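# Unwrap a straw and insert it into a lidded cup

## Task

Pull the straw free of its paper sleeve, push it through the opening in the cup's lid until it reaches the bottom of the cup, and leave the sleeve lying on the table. The cup is not fixed down and has to be standing upright at the end.

## Robot and tools

Robot: two UR-style six-joint arms, left_arm and right_arm, each carrying a Robotiq 2F-85 two-finger gripper and a wrist camera. Cameras: cam_high, cam_low, cam_left_wrist, cam_right_wrist, each 672x504.

Scene frame: origin at table-top height, halfway between the two nominal arm bases. +x points out over the table, +z up, and left_arm sits on the +y side (image left/right does not follow the arm names). Calibrated bases: left_arm at (+0.056, +0.403, 0) m, right_arm at (+0.050, -0.362, 0) m, both turned only slightly about z. Printed hand poses can be off by a few cm, more at long reach.

Gripper frame: fingers extend along its +z and close along its y. end_effector_position is the point between the pads when shut; the fingertips stick out about 19 mm past it when closed and about 6 mm when fully open. A camera block projects about 10 cm toward the gripper's +x and rotates with it.

The 18-number row (used by both execute_actions and move): one flat list covering both arms, left first. Numbers 1-9: left_arm dx, dy, dz, rx, ry, rz, then left_gripper position, force_limit, speed. Numbers 10-18: the same nine for right_arm/right_gripper. Every number lies in [-1, 1]. dx, dy, dz are offsets along the scene axes, scaled so 1.0 = 0.6 m; rx, ry, rz form a single rotation vector in the scene axes, 1.0 = 180 degrees, turning about the Hand target position. These six are offsets from that arm's Hand target as it stood when the action or move began, never absolute poses; repeating an offset moves the arm again. All six at 0 means hold (re-request) the current Hand target. The gripper numbers are absolute settings, not offsets: position +1 = fully open (85 mm), about -0.8 = pads touching, -1 = close until blocked; force_limit and speed are also -1..+1 (speed roughly 20, 85, 150 mm/s at -1, 0, +1); both start at +1. To leave a gripper unchanged, repeat the exact numbers last sent, since 0 is itself a command. A new force_limit or speed only applies once position changes by at least 0.01. Commanded orientation is clipped to within 32 degrees of the measured one each step.

execute_actions(actions, cameras): actions is a list of actions; each action is a table of at most 15 rows, one row per 1/30 s step; a shorter table keeps repeating its last row for the remaining steps. Every row in an action is measured from the pose at that action's start. An empty list returns the state plus images. cameras: list of names, ["all"], or []; an unknown name voids the call.

move(target, speed, blend, stop_force, zero, blocking, cameras): straight-line paths toward target, which is one 18-number row or up to 15 rows; every row is an offset from the same starting Hand targets, not chained. speed in m/s, 0.002-3.6, default 0.25 (turn rate up to twice that in rad/s), one value or one per target. blend in metres for corner rounding in a list; 0 stops at each target. stop_force in N, 3-120, ends an arm's path on pushback (unreliable while the gripper rotates; omit it when backing away from a contact). zero (default true) re-zeroes the force reading first. blocking=false returns after about 0.5 s and cannot be combined with stop_force. Paths do not avoid obstacles; avoid routing close to an arm's own base. Result adds a 'move:' line: done, off_target, moving, held, fault, plus limits such as paced (pose clipped) or held (steps withheld, e.g. by the clearance check between arms).

wait(seconds 0-10, cameras): lets time pass with commands held. stop(cameras): brakes a running move; fingers continue. zoom_image(camera, region=[x0, y0, x1, y1] in pixels, at most 504x504) enlarges part of the latest image of that camera. zero_wrist_force(arm: left_arm or right_arm) re-zeroes that wrist sensor. read_manual(section) only gives licence text. finished_scene(scene: 1 or 2) ends the scene for good.

Results: Hand target (last commanded pose, which the next offsets start from; the gripper may rest short of it, in which case send the gap as an offset), end_effector_position (m), end_effector_quat_wxyz, velocities (m/s, rad/s), joint positions and torques, Wrist force/torque in the gripper's own axes plus a peak line, Tool commands, motor temperatures. object_status: 0 moving, 1 blocked while opening, 2 blocked while closing (a grip), 3 reached target or pads met (a thin item may still be held). position_measured is in counts: 3 open, ~78 = 60 mm, 130 = 40 mm, 180 = 20 mm, 230 pads together. To grip, send position -1 and confirm status 2.

Avoid: outside force around 150 N or joint torque at its limit (wrists about 16-19 N m) causes a 10 s arm stop; pressing stiffly past firm contact; fast impacts; arms or fingers touching each other; gripping hard on something still supported; dropping or flinging objects; anything ending off the table; the cup tipping. Motors reaching 85 °C lock the arm for 30-60 s, with a MOTOR HOT warning at 70 °C. Prefer smooth, moderate motions and brief presses.

Each tool is called by a JSON object that holds its "fn" and its "kwargs".

## Session

{"fn": "execute_actions", "kwargs": {"actions": []}}

Scene clock: 0.00 s.
left_arm: end_effector_position=(+0.1626, +0.6452, +0.3188) position_measured=3 object_status=3 end_effector_quat_wxyz=(-0.271, +0.391, +0.871, +0.121) | right_arm: end_effector_position=(+0.1910, -0.3140, +0.3802) position_measured=3 object_status=3 end_effector_quat_wxyz=(+0.635, -0.120, -0.694, +0.318)
Joint positions: left_arm=[0.037 -2.261 2.051 -0.931 -1.134 0.747] | right_arm=[3.83 -1.59 -1.835 -2.867 1.917 0.633]
Joint velocities: within noise
Joint torques (N m): no reading
Motor temperatures (°C): left_arm=[32 32 36 33 39 36] | right_arm=[33 33 27 36 41 41]
Wrist force (N): no reading
Wrist torque (N m): no reading
Wrist force, peak (N): no reading
Hand target: left_arm +0.1626, +0.6452, +0.3188; -0.271, +0.391, +0.871, +0.121 | right_arm +0.1910, -0.3140, +0.3802; +0.635, -0.120, -0.694, +0.318
Tool commands: left_gripper/position=+1.0 left_gripper/force_limit=+1.0 left_gripper/speed=+1.0 right_gripper/position=+1.0 right_gripper/force_limit=+1.0 right_gripper/speed=+1.0

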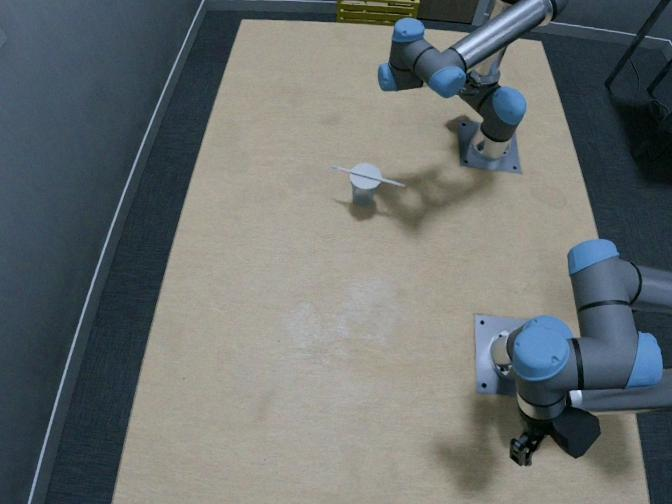

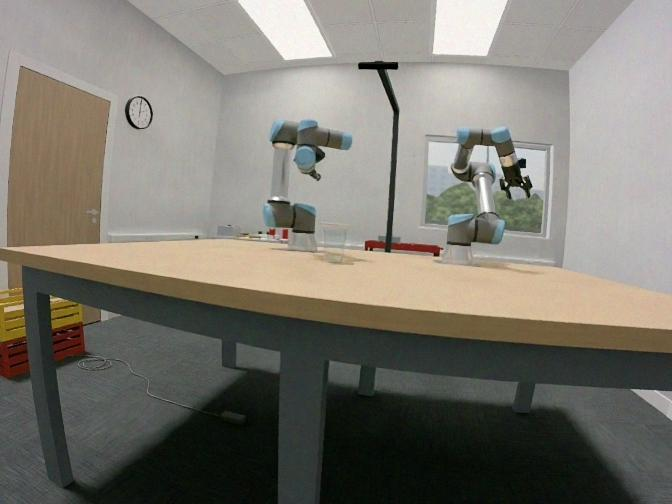

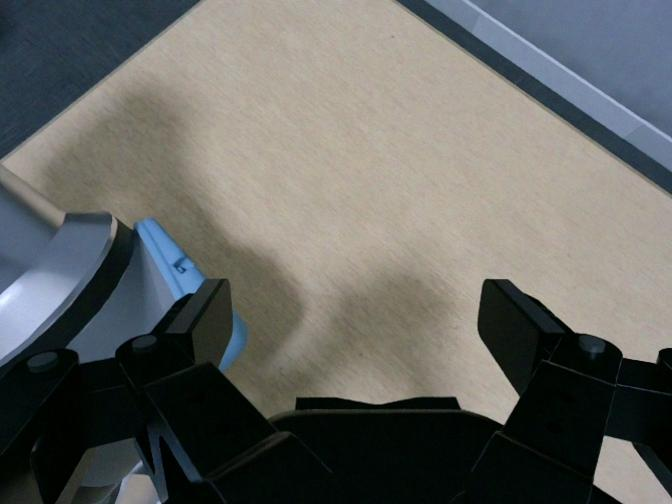

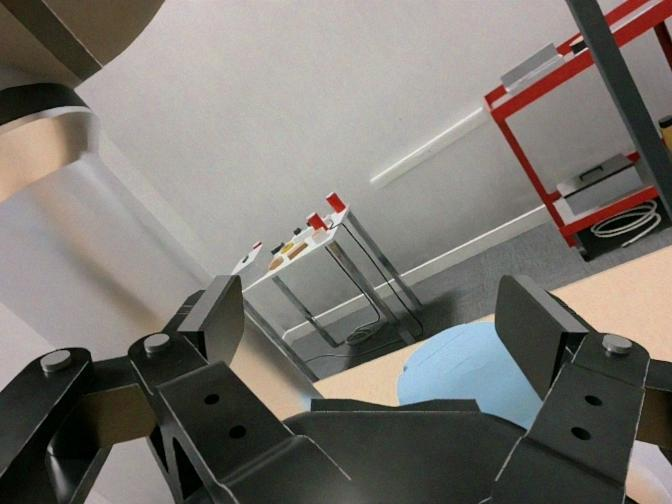

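{"fn": "zoom_image", "kwargs": {"camera": "cam_high", "region": [310, 140, 430, 230]}}

{"fn": "zoom_image", "kwargs": {"camera": "cam_low", "region": [280, 200, 400, 290]}}

Scaled by 4.200 from the camera's 672x504 image, which has a finer 960x720 frame.

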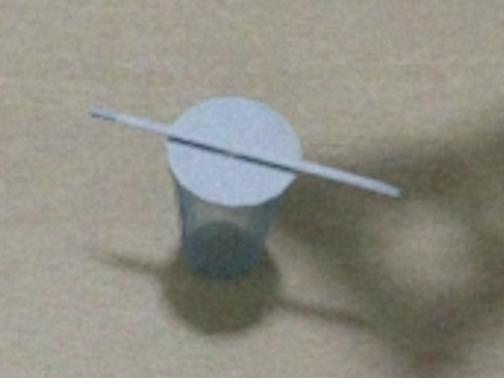

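Scaled by 4.200 from the camera's 672x504 image, which has a finer 960x720 frame.

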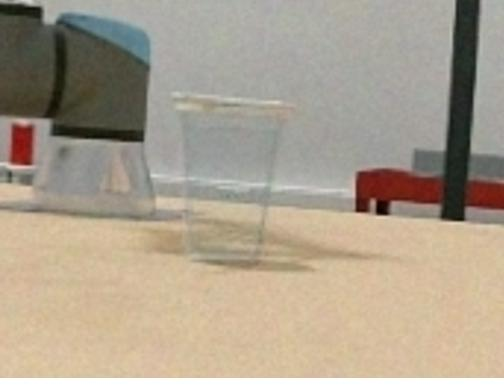

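{"fn": "move", "kwargs": {"target": [0.43,-0.41,0.135,-0.106,-0.1625,0.1625,1,1,1,0,0,0,0,0,0,1,1,1], "speed": 0.6}}

{"fn": "move", "kwargs": {"target": [-0.054,-0.823,0,0,0,0,1,1,1,0,0,0,0,0,0,1,1,1], "speed": 0.5, "cameras": ["cam_high","cam_left_wrist"]}}

Scene clock: 74.90 s.
left_arm: end_effector_position=(+0.4205, +0.3992, +0.3998) position_measured=3 object_status=3 end_effector_quat_wxyz=(+0.000, +0.158, +0.987, +0.000) | right_arm: end_effector_position=(+0.1910, -0.3140, +0.3802) position_measured=3 object_status=3 end_effector_quat_wxyz=(+0.635, -0.120, -0.694, +0.318)
Joint positions: left_arm=[-0.348 -1.91 1.669 -1.329 -1.57 -0.068] | right_arm=[3.83 -1.59 -1.835 -2.867 1.917 0.633]
Joint torques (N m): left_arm=[-8.79 0.61 -34.16 -5.25 2.65 -1.43] | right_arm=[1.79 20.11 19.04 -1.95 0.01 -0.12]
Wrist force (N): left_arm=[-0.8 0.1 0.2] | right_arm=[0.0 -0.2 0.1]
Wrist torque (N m): left_arm=[-0.04 0.26 0.10] | right_arm=[-0.03 -0.01 -0.01]
Wrist force, peak (N): left_arm=[-2.8 -1.2 -0.4] | right_arm=[-0.6 -0.3 0.3]
Hand target: left_arm +0.4206, +0.3992, +0.3998; +0.000, +0.158, +0.987, +0.000 | right_arm +0.1910, -0.3140, +0.3802; +0.635, -0.120, -0.694, +0.318
Off the commanded pose: left_arm 0.000 m, 0 deg | right_arm 0.000 m, 0 deg.
move: done

Scene clock: 76.57 s.
left_arm: end_effector_position=(+0.3889, +0.0788, +0.3989) position_measured=3 object_status=3 end_effector_quat_wxyz=(+0.000, +0.163, +0.987, -0.009) | right_arm: end_effector_position=(+0.1910, -0.3140, +0.3802) position_measured=3 object_status=3 end_effector_quat_wxyz=(+0.635, -0.120, -0.694, +0.318)
Joint positions: left_arm=[-1.02 -1.673 1.496 -1.408 -1.581 -0.73] | right_arm=[3.83 -1.59 -1.835 -2.867 1.917 0.633]
Joint torques (N m): left_arm=[8.4 -29.9 -13.83 -0.53 -2.75 1.35] | right_arm=[1.86 19.5 19.5 -2.01 0.27 -0.22]
Wrist force (N): left_arm=[-1.0 0.3 -0.1] | right_arm=[-0.1 -0.2 0.4]
Wrist torque (N m): left_arm=[0.00 0.24 0.00] | right_arm=[-0.03 0.01 0.00]
Wrist force, peak (N): left_arm=[-3.6 -13.4 0.3] | right_arm=[-0.2 -0.5 0.4]
Hand target: left_arm +0.3889, +0.0789, +0.3990; +0.000, +0.163, +0.987, -0.009 (not the last commanded pose) | right_arm +0.1910, -0.3140, +0.3802; +0.635, -0.120, -0.694, +0.318
Off the commanded pose: left_arm 0.173 m, 1 deg | right_arm 0.000 m, 0 deg.
led back after a hold (left arm): the arm was led back toward your command in small steps, so it may still be short of it.
move: held (left_arm; a check stopped the path); limits=held
pose unreachable (left arm): on one or more control steps of this call, first in action 0 (counted from 0), this arm could not follow its commanded pose, so it was not sent that pose on those steps. It may still have moved: this result reports where it is.
cause: moving toward the commanded pose would bring a part of the arm too close to another arm (this arm's gripper and a part of the right arm just beyond its joint 3 (elbow), 92 mm apart when this arm was first held).
Images, in order (width x height): cam_high 672x504, cam_left_wrist 672x504.

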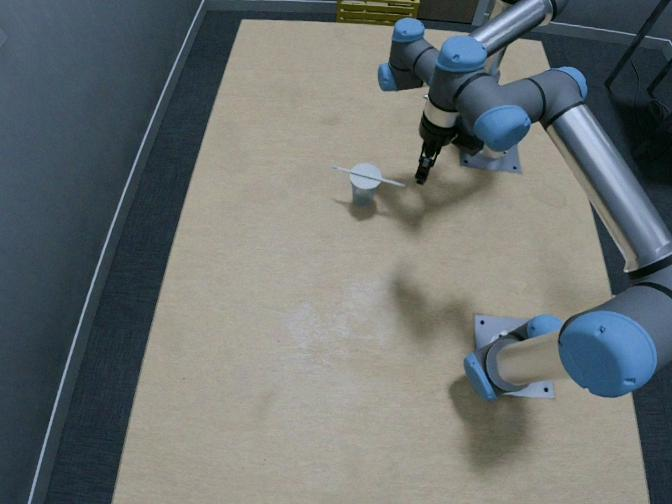

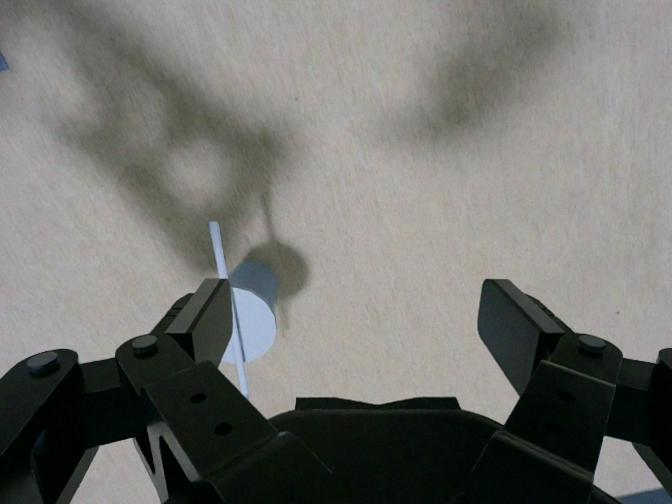

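{"fn": "move", "kwargs": {"target": [0,0.15,0,0,0,0,1,1,1,0,0,0,0,0,0,1,1,1], "speed": 0.4}}

{"fn": "move", "kwargs": {"target": [0,0,0,0,0,0,1,1,1,0.515,0.023,0.033,0.1715,-0.473,0.0274,1,1,1], "speed": 0.5, "cameras": ["cam_high","cam_right_wrist"]}}

Scene clock: 118.47 s.
left_arm: end_effector_position=(+0.3889, +0.1687, +0.3990) position_measured=3 object_status=3 end_effector_quat_wxyz=(+0.000, +0.163, +0.987, -0.009) | right_arm: end_effector_position=(+0.1910, -0.3140, +0.3802) position_measured=3 object_status=3 end_effector_quat_wxyz=(+0.635, -0.120, -0.694, +0.318)
Joint positions: left_arm=[-0.902 -1.812 1.608 -1.38 -1.583 -0.612] | right_arm=[3.83 -1.59 -1.835 -2.867 1.917 0.633]
Joint torques (N m): left_arm=[6.45 -25.04 -14.67 -0.82 -2.46 1.64] | right_arm=[0.66 18.85 19.18 -2.05 0.2 0.1]
Wrist force (N): left_arm=[-1.2 -0.2 0.5] | right_arm=[-0.1 -0.1 0.1]
Wrist torque (N m): left_arm=[-0.08 0.35 0.05] | right_arm=[-0.02 0.02 0.00]
Wrist force, peak (N): left_arm=[-1.5 -1.6 0.2] | right_arm=[-0.2 -0.5 0.1]
Hand target: left_arm +0.3889, +0.1689, +0.3990; +0.000, +0.163, +0.987, -0.009 | right_arm +0.1910, -0.3140, +0.3802; +0.635, -0.120, -0.694, +0.318
Off the commanded pose: left_arm 0.000 m, 0 deg | right_arm 0.000 m, 0 deg.
move: done

Scene clock: 120.93 s.
left_arm: end_effector_position=(+0.3889, +0.1689, +0.3990) position_measured=3 object_status=3 end_effector_quat_wxyz=(+0.000, +0.163, +0.987, -0.009) | right_arm: end_effector_position=(+0.5000, -0.3002, +0.4000) position_measured=3 object_status=3 end_effector_quat_wxyz=(+0.000, +0.116, +0.993, +0.000)
Joint positions: left_arm=[-0.902 -1.812 1.608 -1.38 -1.583 -0.612] | right_arm=[3.624 -1.451 -1.505 -1.756 1.57 0.667]
Joint torques (N m): left_arm=[7.94 -25.71 -14.33 -0.79 -2.63 1.59] | right_arm=[-7.03 25.83 15.43 6.39 2.05 -1.6]
Wrist force (N): left_arm=[-0.8 -0.3 0.4] | right_arm=[-3.7 -2.1 0.6]
Wrist torque (N m): left_arm=[-0.09 0.30 0.04] | right_arm=[-0.86 0.14 0.40]
Wrist force, peak (N): left_arm=[-1.2 0.1 0.6] | right_arm=[-4.4 -2.0 0.1]
Hand target: left_arm +0.3889, +0.1689, +0.3990; +0.000, +0.163, +0.987, -0.009 | right_arm +0.5000, -0.3002, +0.4000; +0.000, +0.116, +0.993, +0.000
Off the commanded pose: left_arm 0.000 m, 0 deg | right_arm 0.000 m, 0 deg.
move: done
Images, in order (width x height): cam_high 672x504, cam_right_wrist 672x504.

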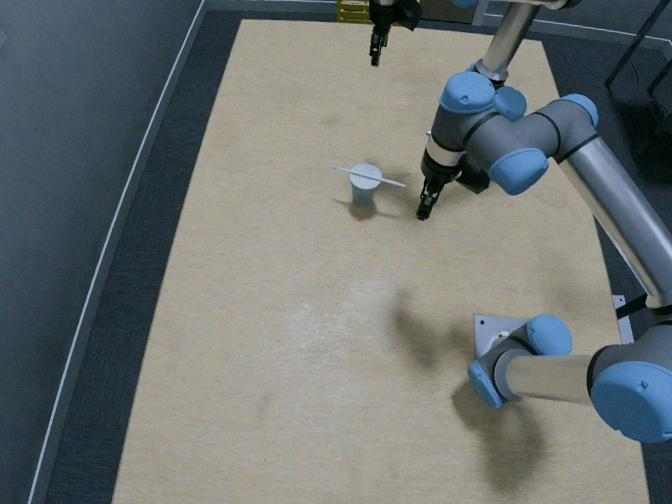

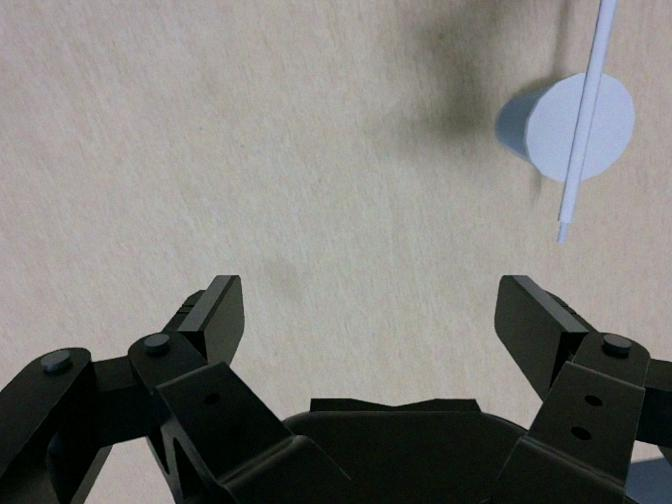

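{"fn": "zoom_image", "kwargs": {"camera": "cam_right_wrist", "region": [480, 0, 672, 260]}}

Scaled by 1.938 from the camera's 672x504 image, which has a finer 960x720 frame.

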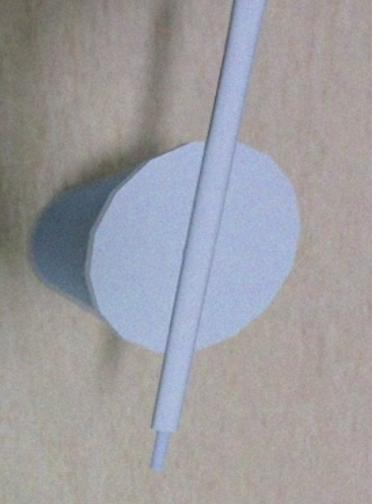

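{"fn": "move", "kwargs": {"target": [0,0,0,0,0,0,1,1,1,0.15,0.24,-0.18,0,0,0.995,1,1,1], "speed": 0.7, "cameras": ["cam_high","cam_right_wrist","cam_low"]}}

Scene clock: 138.27 s.
left_arm: end_effector_position=(+0.3889, +0.1689, +0.3990) position_measured=3 object_status=3 end_effector_quat_wxyz=(+0.000, +0.163, +0.987, -0.009) | right_arm: end_effector_position=(+0.5900, -0.1562, +0.2920) position_measured=3 object_status=3 end_effector_quat_wxyz=(+0.000, +0.992, -0.124, +0.000)
Joint positions: left_arm=[-0.902 -1.812 1.608 -1.38 -1.583 -0.612] | right_arm=[3.786 -1.742 -1.483 -1.489 1.572 -2.297]
Joint torques (N m): left_arm=[7.5 -23.94 -15.7 -1 -2.45 1.53] | right_arm=[-8.61 23.84 36.45 0.4 2.86 -1.54]
Wrist force (N): left_arm=[-1.1 0.2 0.2] | right_arm=[-3.7 -2.1 0.7]
Wrist torque (N m): left_arm=[-0.01 0.35 0.05] | right_arm=[-0.86 0.13 0.41]
Wrist force, peak (N): left_arm=[-1.3 0.0 0.3] | right_arm=[-3.9 -2.3 0.9]
Hand target: left_arm +0.3889, +0.1689, +0.3990; +0.000, +0.163, +0.987, -0.009 | right_arm +0.5900, -0.1562, +0.2920; +0.000, +0.992, -0.124, +0.000
Off the commanded pose: left_arm 0.000 m, 0 deg | right_arm 0.000 m, 0 deg.
move: done
Images, in order (width x height): cam_high 672x504, cam_low 672x504, cam_right_wrist 672x504.

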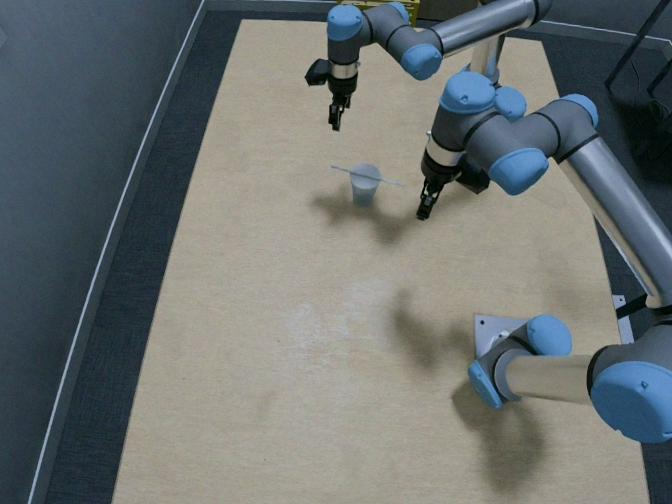

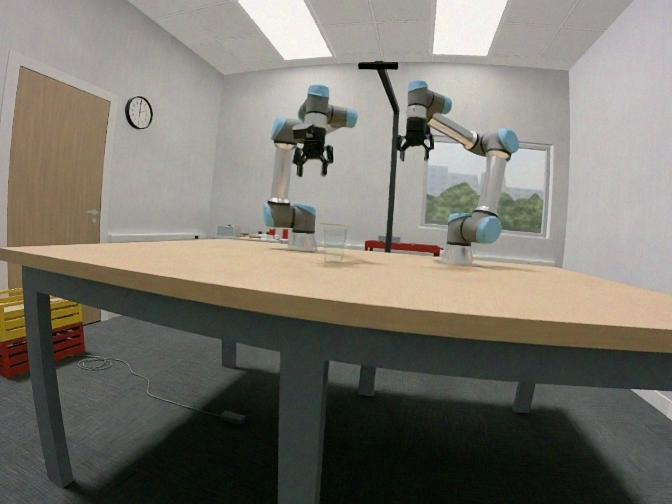

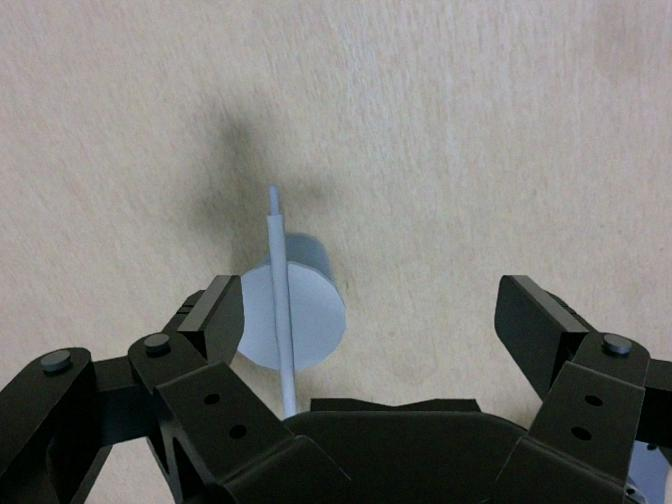

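{"fn": "move", "kwargs": {"target": [0.08,-0.388,-0.232,0,0,0.027,1,1,1,0.027,0.084,-0.153,0,0,0,1,1,1], "speed": 0.4, "cameras": ["cam_high","cam_low","cam_left_wrist","cam_right_wrist"]}}

Scene clock: 169.53 s.
left_arm: end_effector_position=(+0.4048, +0.0662, +0.3352) position_measured=3 object_status=3 end_effector_quat_wxyz=(-0.001, +0.144, +0.989, -0.009) | right_arm: end_effector_position=(+0.5973, -0.1304, +0.2441) position_measured=3 object_status=3 end_effector_quat_wxyz=(+0.000, +0.992, -0.124, -0.001)
Joint positions: left_arm=[-1.003 -1.637 1.627 -1.573 -1.583 -0.75] | right_arm=[3.815 -1.798 -1.537 -1.38 1.572 -2.268]
Joint torques (N m): left_arm=[7.43 -32.94 -15.69 -0.73 -2.68 1.58] | right_arm=[-7.23 38.99 36.31 0.43 -0.99 -0.98]
Wrist force (N): left_arm=[-0.8 0.3 -0.1] | right_arm=[-3.9 -1.7 0.9]
Wrist torque (N m): left_arm=[0.03 0.24 0.03] | right_arm=[-0.79 0.16 0.20]
Wrist force, peak (N): left_arm=[-6.0 -5.4 8.1] | right_arm=[-3.9 -4.0 4.5]
Hand target: left_arm +0.4048, +0.0663, +0.3353; -0.001, +0.144, +0.989, -0.009 (not the last commanded pose) | right_arm +0.5973, -0.1304, +0.2442; +0.000, +0.992, -0.124, -0.001 (not the last commanded pose)
Off the commanded pose: left_arm 0.154 m, 3 deg | right_arm 0.051 m, 0 deg.
move: held (left_arm, right_arm; a check stopped the path); limits=held
pose unreachable (left arm): on one or more control steps of this call, first in action 0 (counted from 0), this arm could not follow its commanded pose, so it was not sent that pose on those steps. It may still have moved: this result reports where it is.
cause: moving toward the commanded pose would bring a part of the arm too close to another arm (a part of this arm just beyond joint 5 (wrist 2) and a part of the right arm just beyond its joint 3 (elbow), at the place that arm is still heading or pushing toward).
pose unreachable (right arm): on one or more control steps of this call, first in action 0 (counted from 0), this arm could not follow its commanded pose, so it was not sent that pose on those steps. It may still have moved: this result reports where it is.
cause: moving toward the commanded pose would bring a part of the arm too close to another arm (a part of this arm just beyond joint 3 (elbow) and the left arm's gripper, at the place that arm was heading or pushing toward when its own hold began).

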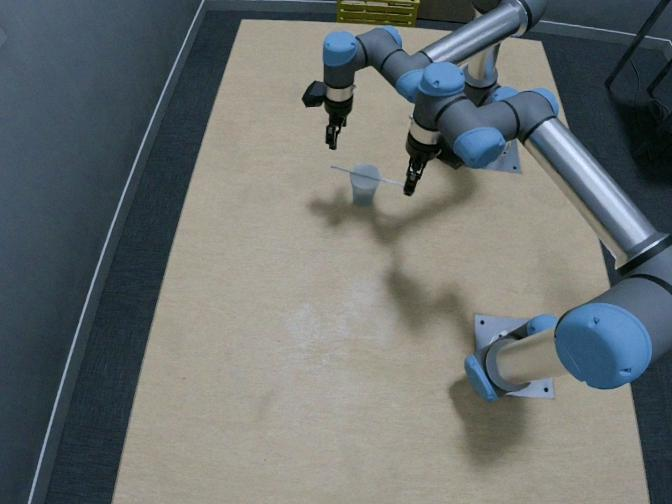

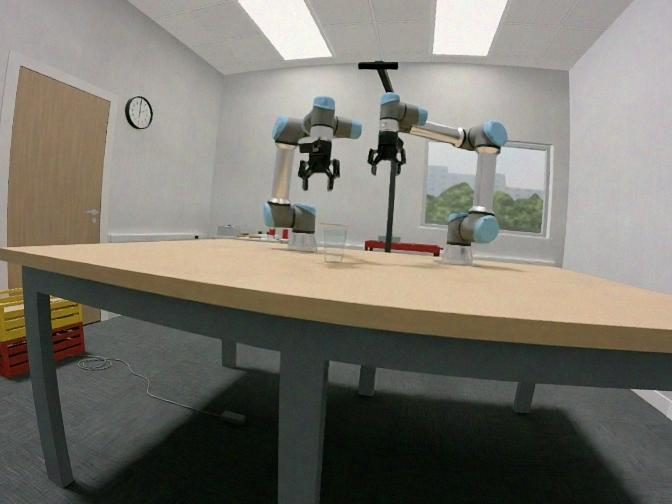

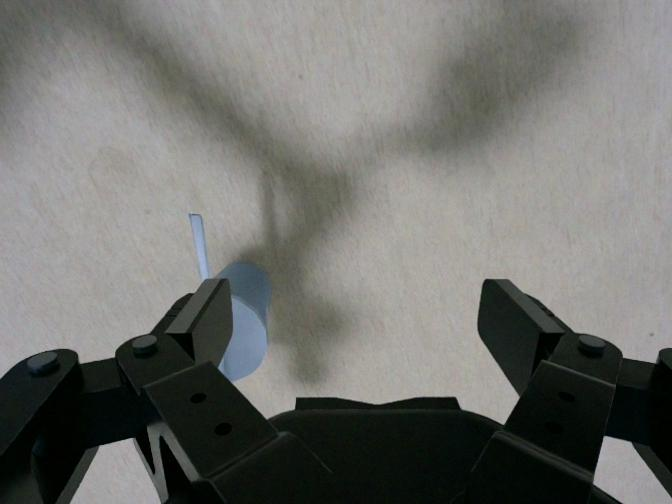

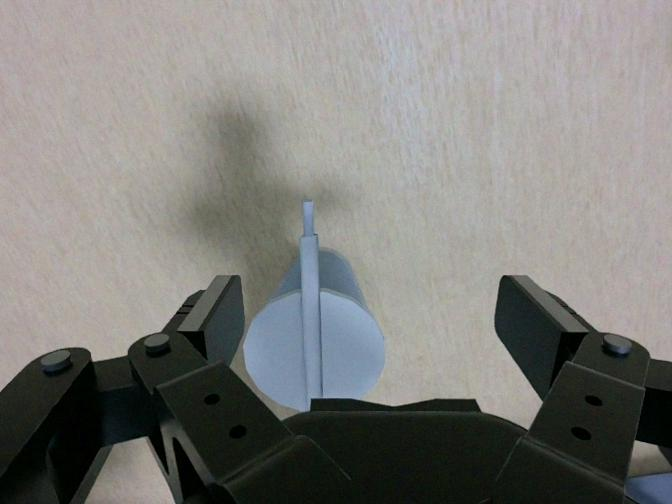

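{"fn": "move", "kwargs": {"target": [0.075,0.39,0,0,0,-0.41,1,1,1,0.0145,0.044,-0.115,0,0,0,0.2,-1,-1], "speed": 0.35, "cameras": ["cam_low","cam_right_wrist"]}}

{"fn": "zoom_image", "kwargs": {"camera": "cam_low", "region": [270, 150, 400, 280]}}

Scene clock: 184.97 s.
left_arm: end_effector_position=(+0.4497, +0.3003, +0.3353) position_measured=3 object_status=3 end_effector_quat_wxyz=(-0.006, +0.710, +0.705, -0.007) | right_arm: end_effector_position=(+0.6060, -0.1040, +0.1752) position_measured=104 object_status=3 end_effector_quat_wxyz=(+0.000, +0.992, -0.124, -0.001)
Joint positions: left_arm=[-0.545 -1.814 1.767 -1.509 -1.582 0.996] | right_arm=[3.842 -1.884 -1.607 -1.223 1.572 -2.241]
Joint torques (N m): left_arm=[7.32 -5.99 -36.3 -0.59 -2.32 1.65] | right_arm=[10.42 28.08 13.06 7.08 1.73 1.39]
Wrist force (N): left_arm=[-0.9 -0.2 0.5] | right_arm=[-3.5 -1.9 0.6]
Wrist torque (N m): left_arm=[-0.12 0.32 0.05] | right_arm=[-0.82 0.10 0.19]
Wrist force, peak (N): left_arm=[-0.9 -0.5 0.7] | right_arm=[-3.7 -2.1 1.3]
Hand target: left_arm +0.4498, +0.3003, +0.3353; -0.006, +0.710, +0.705, -0.007 | right_arm +0.6060, -0.1040, +0.1752; +0.000, +0.992, -0.124, -0.001
Off the commanded pose: left_arm 0.000 m, 0 deg | right_arm 0.000 m, 0 deg.
move: done
Images, in order (width x height): cam_low 672x504, cam_right_wrist 672x504.

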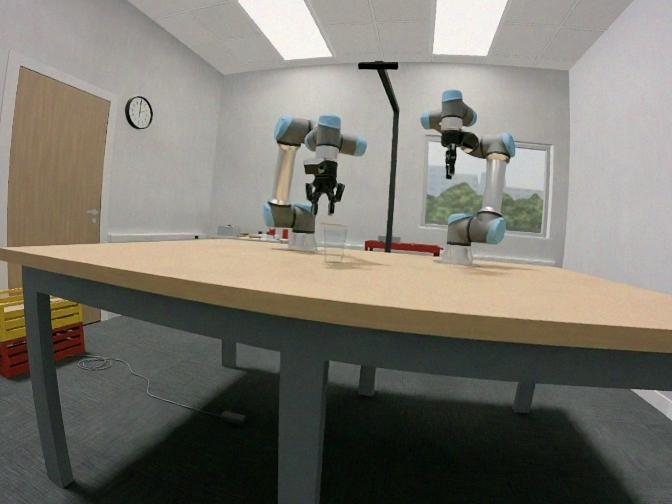

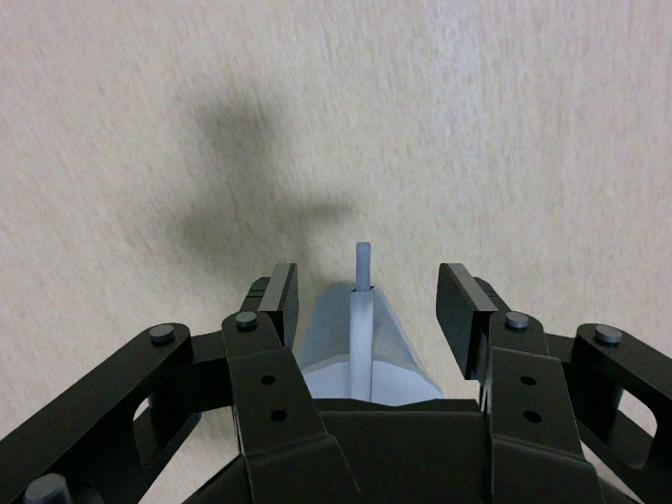

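Scaled by 3.877 from the camera's 672x504 image, which has a finer 960x720 frame.

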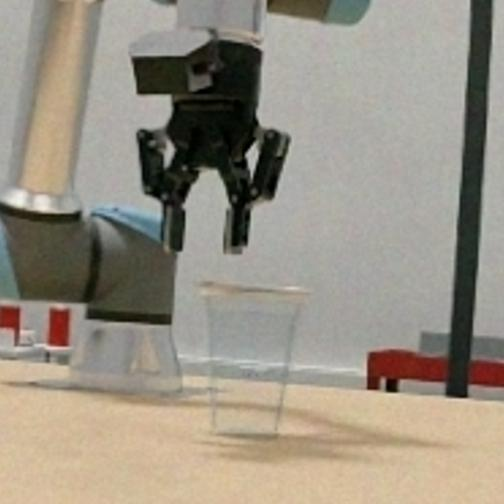

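{"fn": "move", "kwargs": {"target": [0,0,0,0,0,0,1,1,1,0.0033,0.001,-0.062,0,0,0,0.2,-1,-1], "speed": 0.1, "cameras": ["cam_low","cam_right_wrist"]}}

{"fn": "zoom_image", "kwargs": {"camera": "cam_low", "region": [270, 150, 400, 280]}}

Scene clock: 196.00 s.
left_arm: end_effector_position=(+0.4498, +0.3003, +0.3353) position_measured=3 object_status=3 end_effector_quat_wxyz=(-0.006, +0.710, +0.705, -0.007) | right_arm: end_effector_position=(+0.6080, -0.1034, +0.1381) position_measured=104 object_status=3 end_effector_quat_wxyz=(+0.000, +0.992, -0.124, -0.001)
Joint positions: left_arm=[-0.545 -1.814 1.767 -1.509 -1.582 0.996] | right_arm=[3.841 -1.923 -1.657 -1.135 1.572 -2.242]
Joint torques (N m): left_arm=[7.77 -6.71 -35.22 -0.36 -2.29 1.7] | right_arm=[-7.8 30.54 12.65 6.44 -1.13 -0.65]
Wrist force (N): left_arm=[-0.8 -0.2 0.5] | right_arm=[-3.6 -1.9 0.9]
Wrist torque (N m): left_arm=[-0.12 0.31 0.05] | right_arm=[-0.83 0.11 0.19]
Wrist force, peak (N): left_arm=[-1.0 -0.3 0.7] | right_arm=[-3.9 -2.1 0.7]
Hand target: left_arm +0.4498, +0.3003, +0.3353; -0.006, +0.710, +0.705, -0.007 | right_arm +0.6080, -0.1034, +0.1380; +0.000, +0.992, -0.124, -0.001
Off the commanded pose: left_arm 0.000 m, 0 deg | right_arm 0.000 m, 0 deg.
move: done
Images, in order (width x height): cam_low 672x504, cam_right_wrist 672x504.

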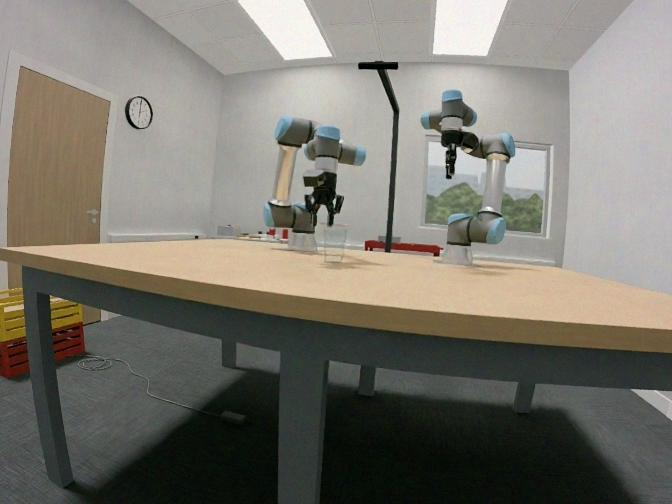

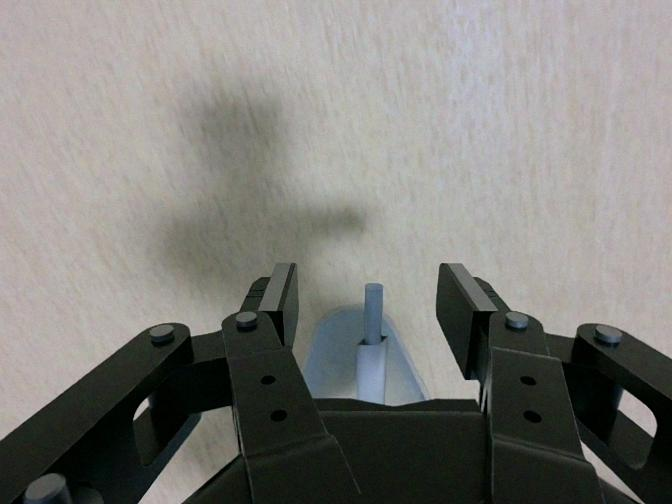

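Scaled by 3.877 from the camera's 672x504 image, which has a finer 960x720 frame.

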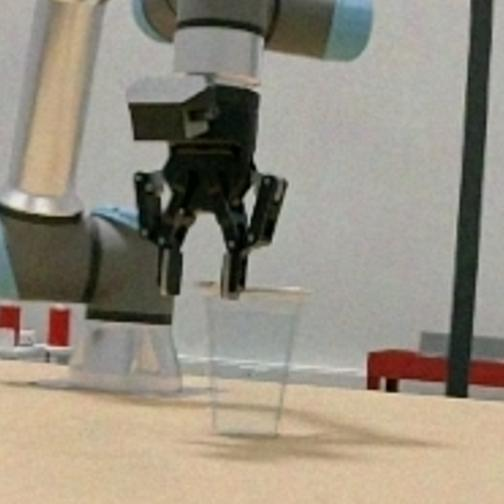

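{"fn": "move", "kwargs": {"target": [[0,0,0,0,0,0,1,1,1,0,-0.002,-0.004,0,0,0,0.2,-1,-1],[0,0,0,0,0,0,1,1,1,0,-0.002,-0.004,0,0,0,-1,-1,-1]], "speed": 0.1, "cameras": ["cam_right_wrist"]}}

Scene clock: 205.67 s.
left_arm: end_effector_position=(+0.4498, +0.3003, +0.3353) position_measured=3 object_status=3 end_effector_quat_wxyz=(-0.006, +0.710, +0.705, -0.007) | right_arm: end_effector_position=(+0.6080, -0.1046, +0.1356) position_measured=217 object_status=0 end_effector_quat_wxyz=(+0.000, +0.992, -0.124, -0.001)
Joint positions: left_arm=[-0.545 -1.814 1.767 -1.509 -1.582 0.996] | right_arm=[3.839 -1.924 -1.662 -1.129 1.572 -2.244]
Joint torques (N m): left_arm=[6.78 -5.73 -36.32 -0.39 -2.45 1.64] | right_arm=[-8.36 30.04 12.45 6.9 -2.05 -0.85]
Wrist force (N): left_arm=[-0.8 -0.2 0.6] | right_arm=[-3.6 -2.2 0.7]
Wrist torque (N m): left_arm=[-0.11 0.32 0.05] | right_arm=[-0.88 0.11 0.19]
Wrist force, peak (N): left_arm=[-0.9 -0.1 0.9] | right_arm=[-3.9 -2.2 1.0]
Hand target: left_arm +0.4498, +0.3003, +0.3353; -0.006, +0.710, +0.705, -0.007 | right_arm +0.6080, -0.1046, +0.1356; +0.000, +0.992, -0.124, -0.001
Off the commanded pose: left_arm 0.000 m, 0 deg | right_arm 0.000 m, 0 deg.
move: done
Images, in order (width x height): cam_right_wrist 672x504.

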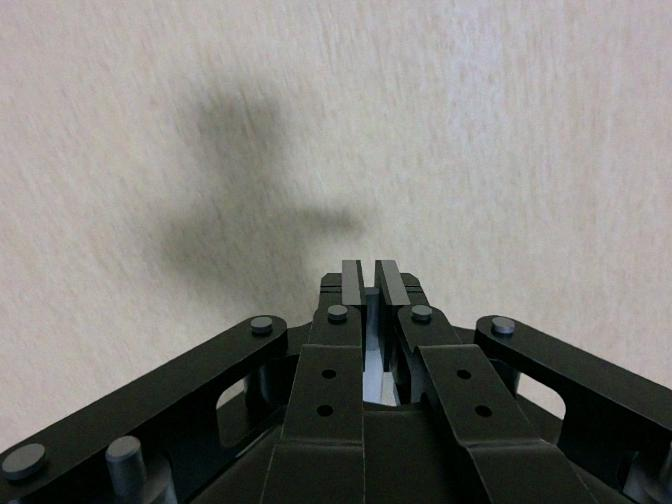

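{"fn": "move", "kwargs": {"target": [[0,0,0,0,0,0,1,1,1,0,0,0.1,0,0,0,-1,-1,-1],[0,0,0,0,0,0,1,1,1,-0.08,-0.075,0.28,0,0,-0.42,-1,-1,-1]], "speed": 0.3, "blend": 0.02, "cameras": ["cam_high","cam_left_wrist","cam_right_wrist","cam_low"]}}

Scene clock: 214.00 s.
left_arm: end_effector_position=(+0.4498, +0.3003, +0.3353) position_measured=3 object_status=3 end_effector_quat_wxyz=(-0.006, +0.710, +0.705, -0.007) | right_arm: end_effector_position=(+0.5600, -0.1496, +0.3036) position_measured=217 object_status=2 end_effector_quat_wxyz=(+0.000, +0.708, -0.706, -0.001)
Joint positions: left_arm=[-0.545 -1.814 1.767 -1.509 -1.582 0.996] | right_arm=[3.826 -1.678 -1.527 -1.507 1.573 -0.938]
Joint torques (N m): left_arm=[6.77 -6.22 -35.36 -0.58 -2.44 1.49] | right_arm=[10.16 36.15 36.84 0.14 -2.09 1.22]
Wrist force (N): left_arm=[-0.7 -0.3 0.5] | right_arm=[-3.9 -2.0 0.9]
Wrist torque (N m): left_arm=[-0.14 0.30 0.06] | right_arm=[-0.84 0.18 0.19]
Wrist force, peak (N): left_arm=[-0.9 -0.6 0.8] | right_arm=[-3.5 -2.1 3.2]
Hand target: left_arm +0.4498, +0.3003, +0.3353; -0.006, +0.710, +0.705, -0.007 | right_arm +0.5600, -0.1496, +0.3036; +0.000, +0.708, -0.706, -0.001
Off the commanded pose: left_arm 0.000 m, 0 deg | right_arm 0.000 m, 0 deg.
move: done

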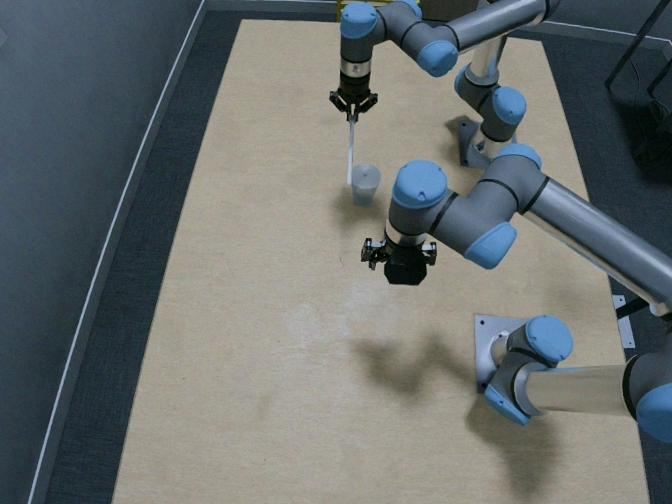

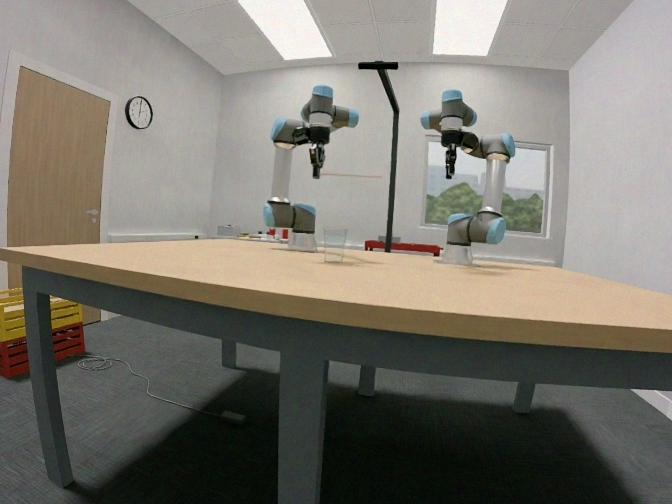

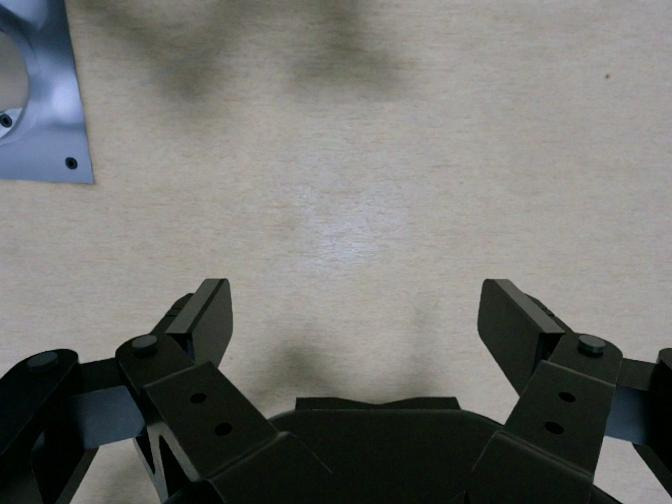

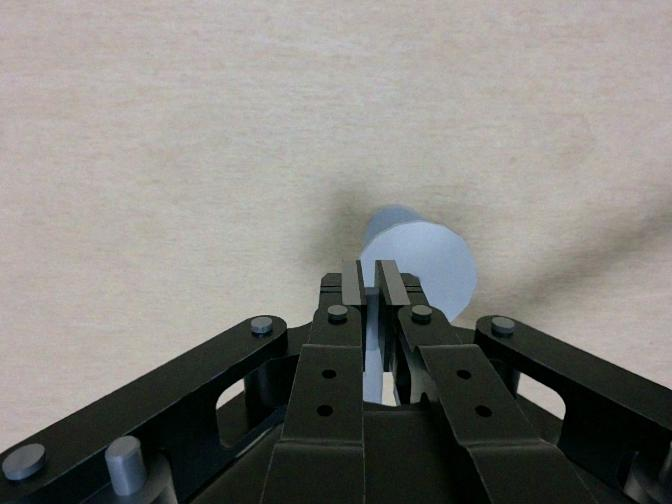

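{"fn": "move", "kwargs": {"target": [0.184,-0.28,-0.05,0,0,0,0.6,-1,-1,0,0,0,0,0,0,-1,-1,-1], "speed": 0.3, "cameras": ["cam_high","cam_left_wrist","cam_low"]}}

{"fn": "zoom_image", "kwargs": {"camera": "cam_low", "region": [290, 100, 440, 250]}}

Scene clock: 225.93 s.
left_arm: end_effector_position=(+0.5601, +0.1324, +0.3053) position_measured=53 object_status=3 end_effector_quat_wxyz=(-0.006, +0.710, +0.705, -0.007) | right_arm: end_effector_position=(+0.5600, -0.1496, +0.3036) position_measured=217 object_status=2 end_effector_quat_wxyz=(+0.000, +0.708, -0.706, -0.001)
Joint positions: left_arm=[-0.685 -1.408 1.455 -1.605 -1.584 0.856] | right_arm=[3.826 -1.678 -1.527 -1.507 1.573 -0.938]
Joint torques (N m): left_arm=[-7.05 -25.08 -36.16 -0.53 -2.17 -1.6] | right_arm=[9.92 36.28 36.76 0.42 -1.84 1.08]
Wrist force (N): left_arm=[-0.4 0.1 -0.2] | right_arm=[-3.5 -1.8 1.0]
Wrist torque (N m): left_arm=[-0.06 0.21 0.12] | right_arm=[-0.80 0.12 0.19]
Wrist force, peak (N): left_arm=[-2.5 0.8 0.7] | right_arm=[-3.9 -2.0 0.8]
Hand target: left_arm +0.5602, +0.1323, +0.3053; -0.006, +0.710, +0.705, -0.007 | right_arm +0.5600, -0.1496, +0.3036; +0.000, +0.708, -0.706, -0.001
Off the commanded pose: left_arm 0.000 m, 0 deg | right_arm 0.000 m, 0 deg.
move: done
Images, in order (width x height): cam_high 672x504, cam_low 672x504, cam_left_wrist 672x504.

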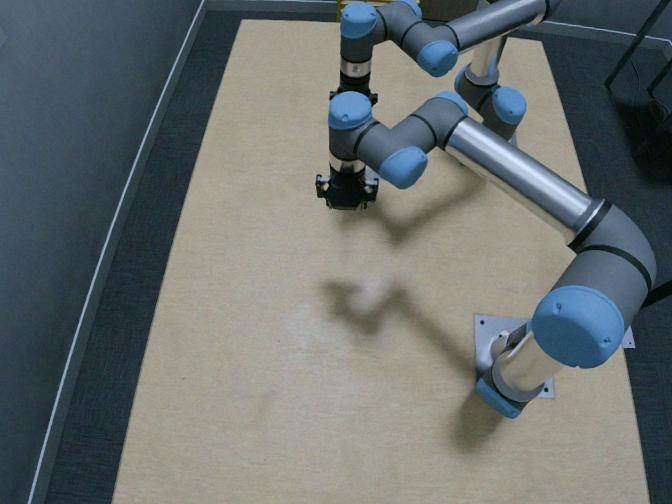

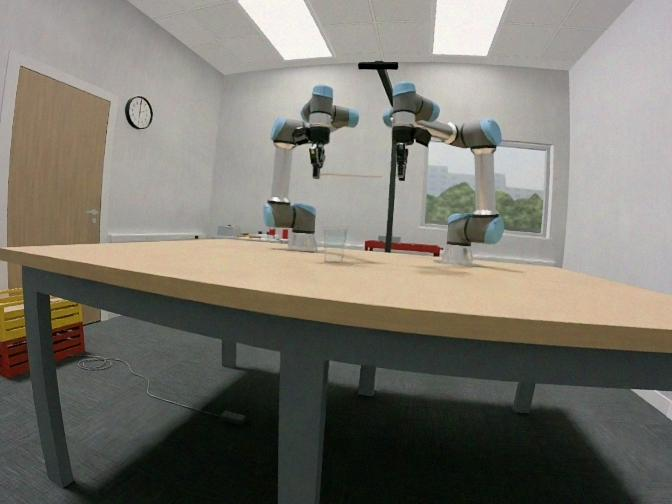

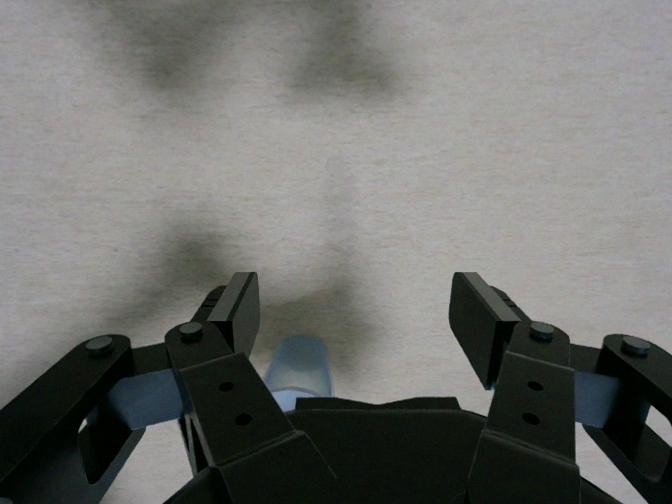

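Scaled by 3.360 from the camera's 672x504 image, which has a finer 960x720 frame.

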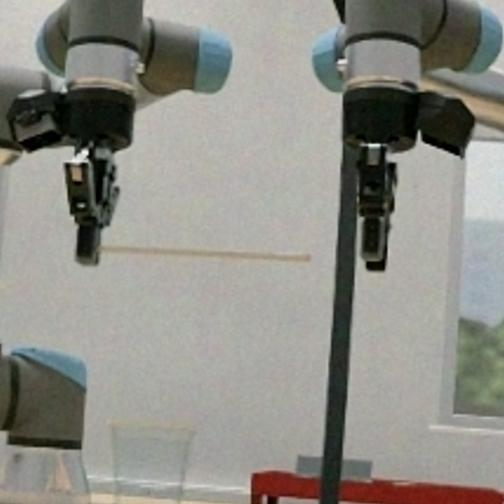

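{"fn": "move", "kwargs": {"target": [0,-0.133,0,0,0,0,0.6,-1,-1,0,0,0,0,0,0,-1,-1,-1], "speed": 0.15, "cameras": ["cam_left_wrist","cam_low"]}}

{"fn": "zoom_image", "kwargs": {"camera": "cam_low", "region": [300, 110, 430, 210]}}

Scene clock: 234.10 s.
left_arm: end_effector_position=(+0.5601, +0.0526, +0.3053) position_measured=53 object_status=3 end_effector_quat_wxyz=(-0.006, +0.710, +0.705, -0.007) | right_arm: end_effector_position=(+0.5600, -0.1496, +0.3036) position_measured=217 object_status=2 end_effector_quat_wxyz=(+0.000, +0.708, -0.706, -0.001)
Joint positions: left_arm=[-0.783 -1.306 1.33 -1.584 -1.585 0.757] | right_arm=[3.826 -1.678 -1.527 -1.507 1.573 -0.938]
Joint torques (N m): left_arm=[-7.16 -30.11 -36.45 -0.56 1.1 -1.66] | right_arm=[9.88 34.5 35.87 0.25 -1.93 1.13]
Wrist force (N): left_arm=[-0.8 0.2 0.1] | right_arm=[-3.8 -1.9 0.9]
Wrist torque (N m): left_arm=[-0.06 0.30 0.14] | right_arm=[-0.82 0.17 0.19]
Wrist force, peak (N): left_arm=[-2.3 0.2 0.4] | right_arm=[-3.8 -2.0 1.1]
Hand target: left_arm +0.5602, +0.0525, +0.3053; -0.006, +0.710, +0.705, -0.007 | right_arm +0.5600, -0.1496, +0.3036; +0.000, +0.708, -0.706, -0.001
Off the commanded pose: left_arm 0.000 m, 0 deg | right_arm 0.000 m, 0 deg.
move: done
Images, in order (width x height): cam_low 672x504, cam_left_wrist 672x504.

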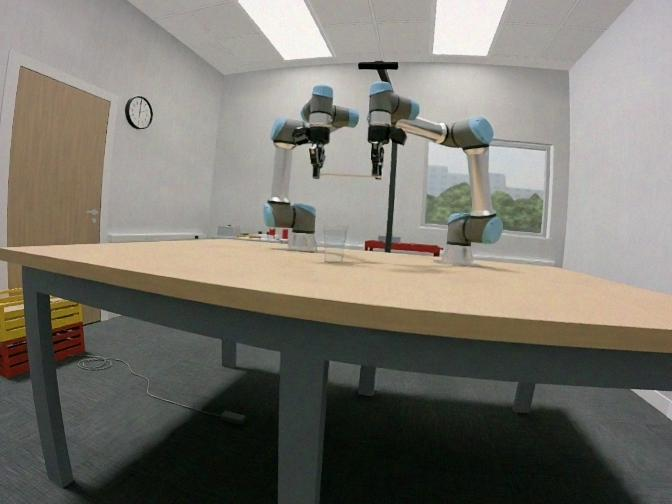

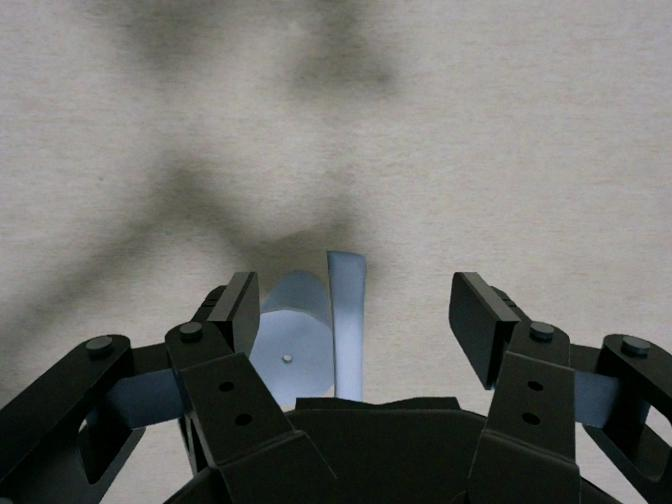

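Scaled by 3.877 from the camera's 672x504 image, which has a finer 960x720 frame.

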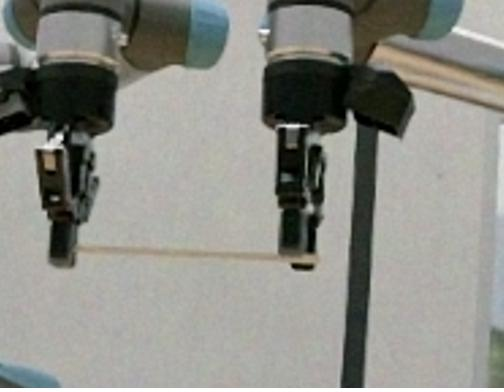

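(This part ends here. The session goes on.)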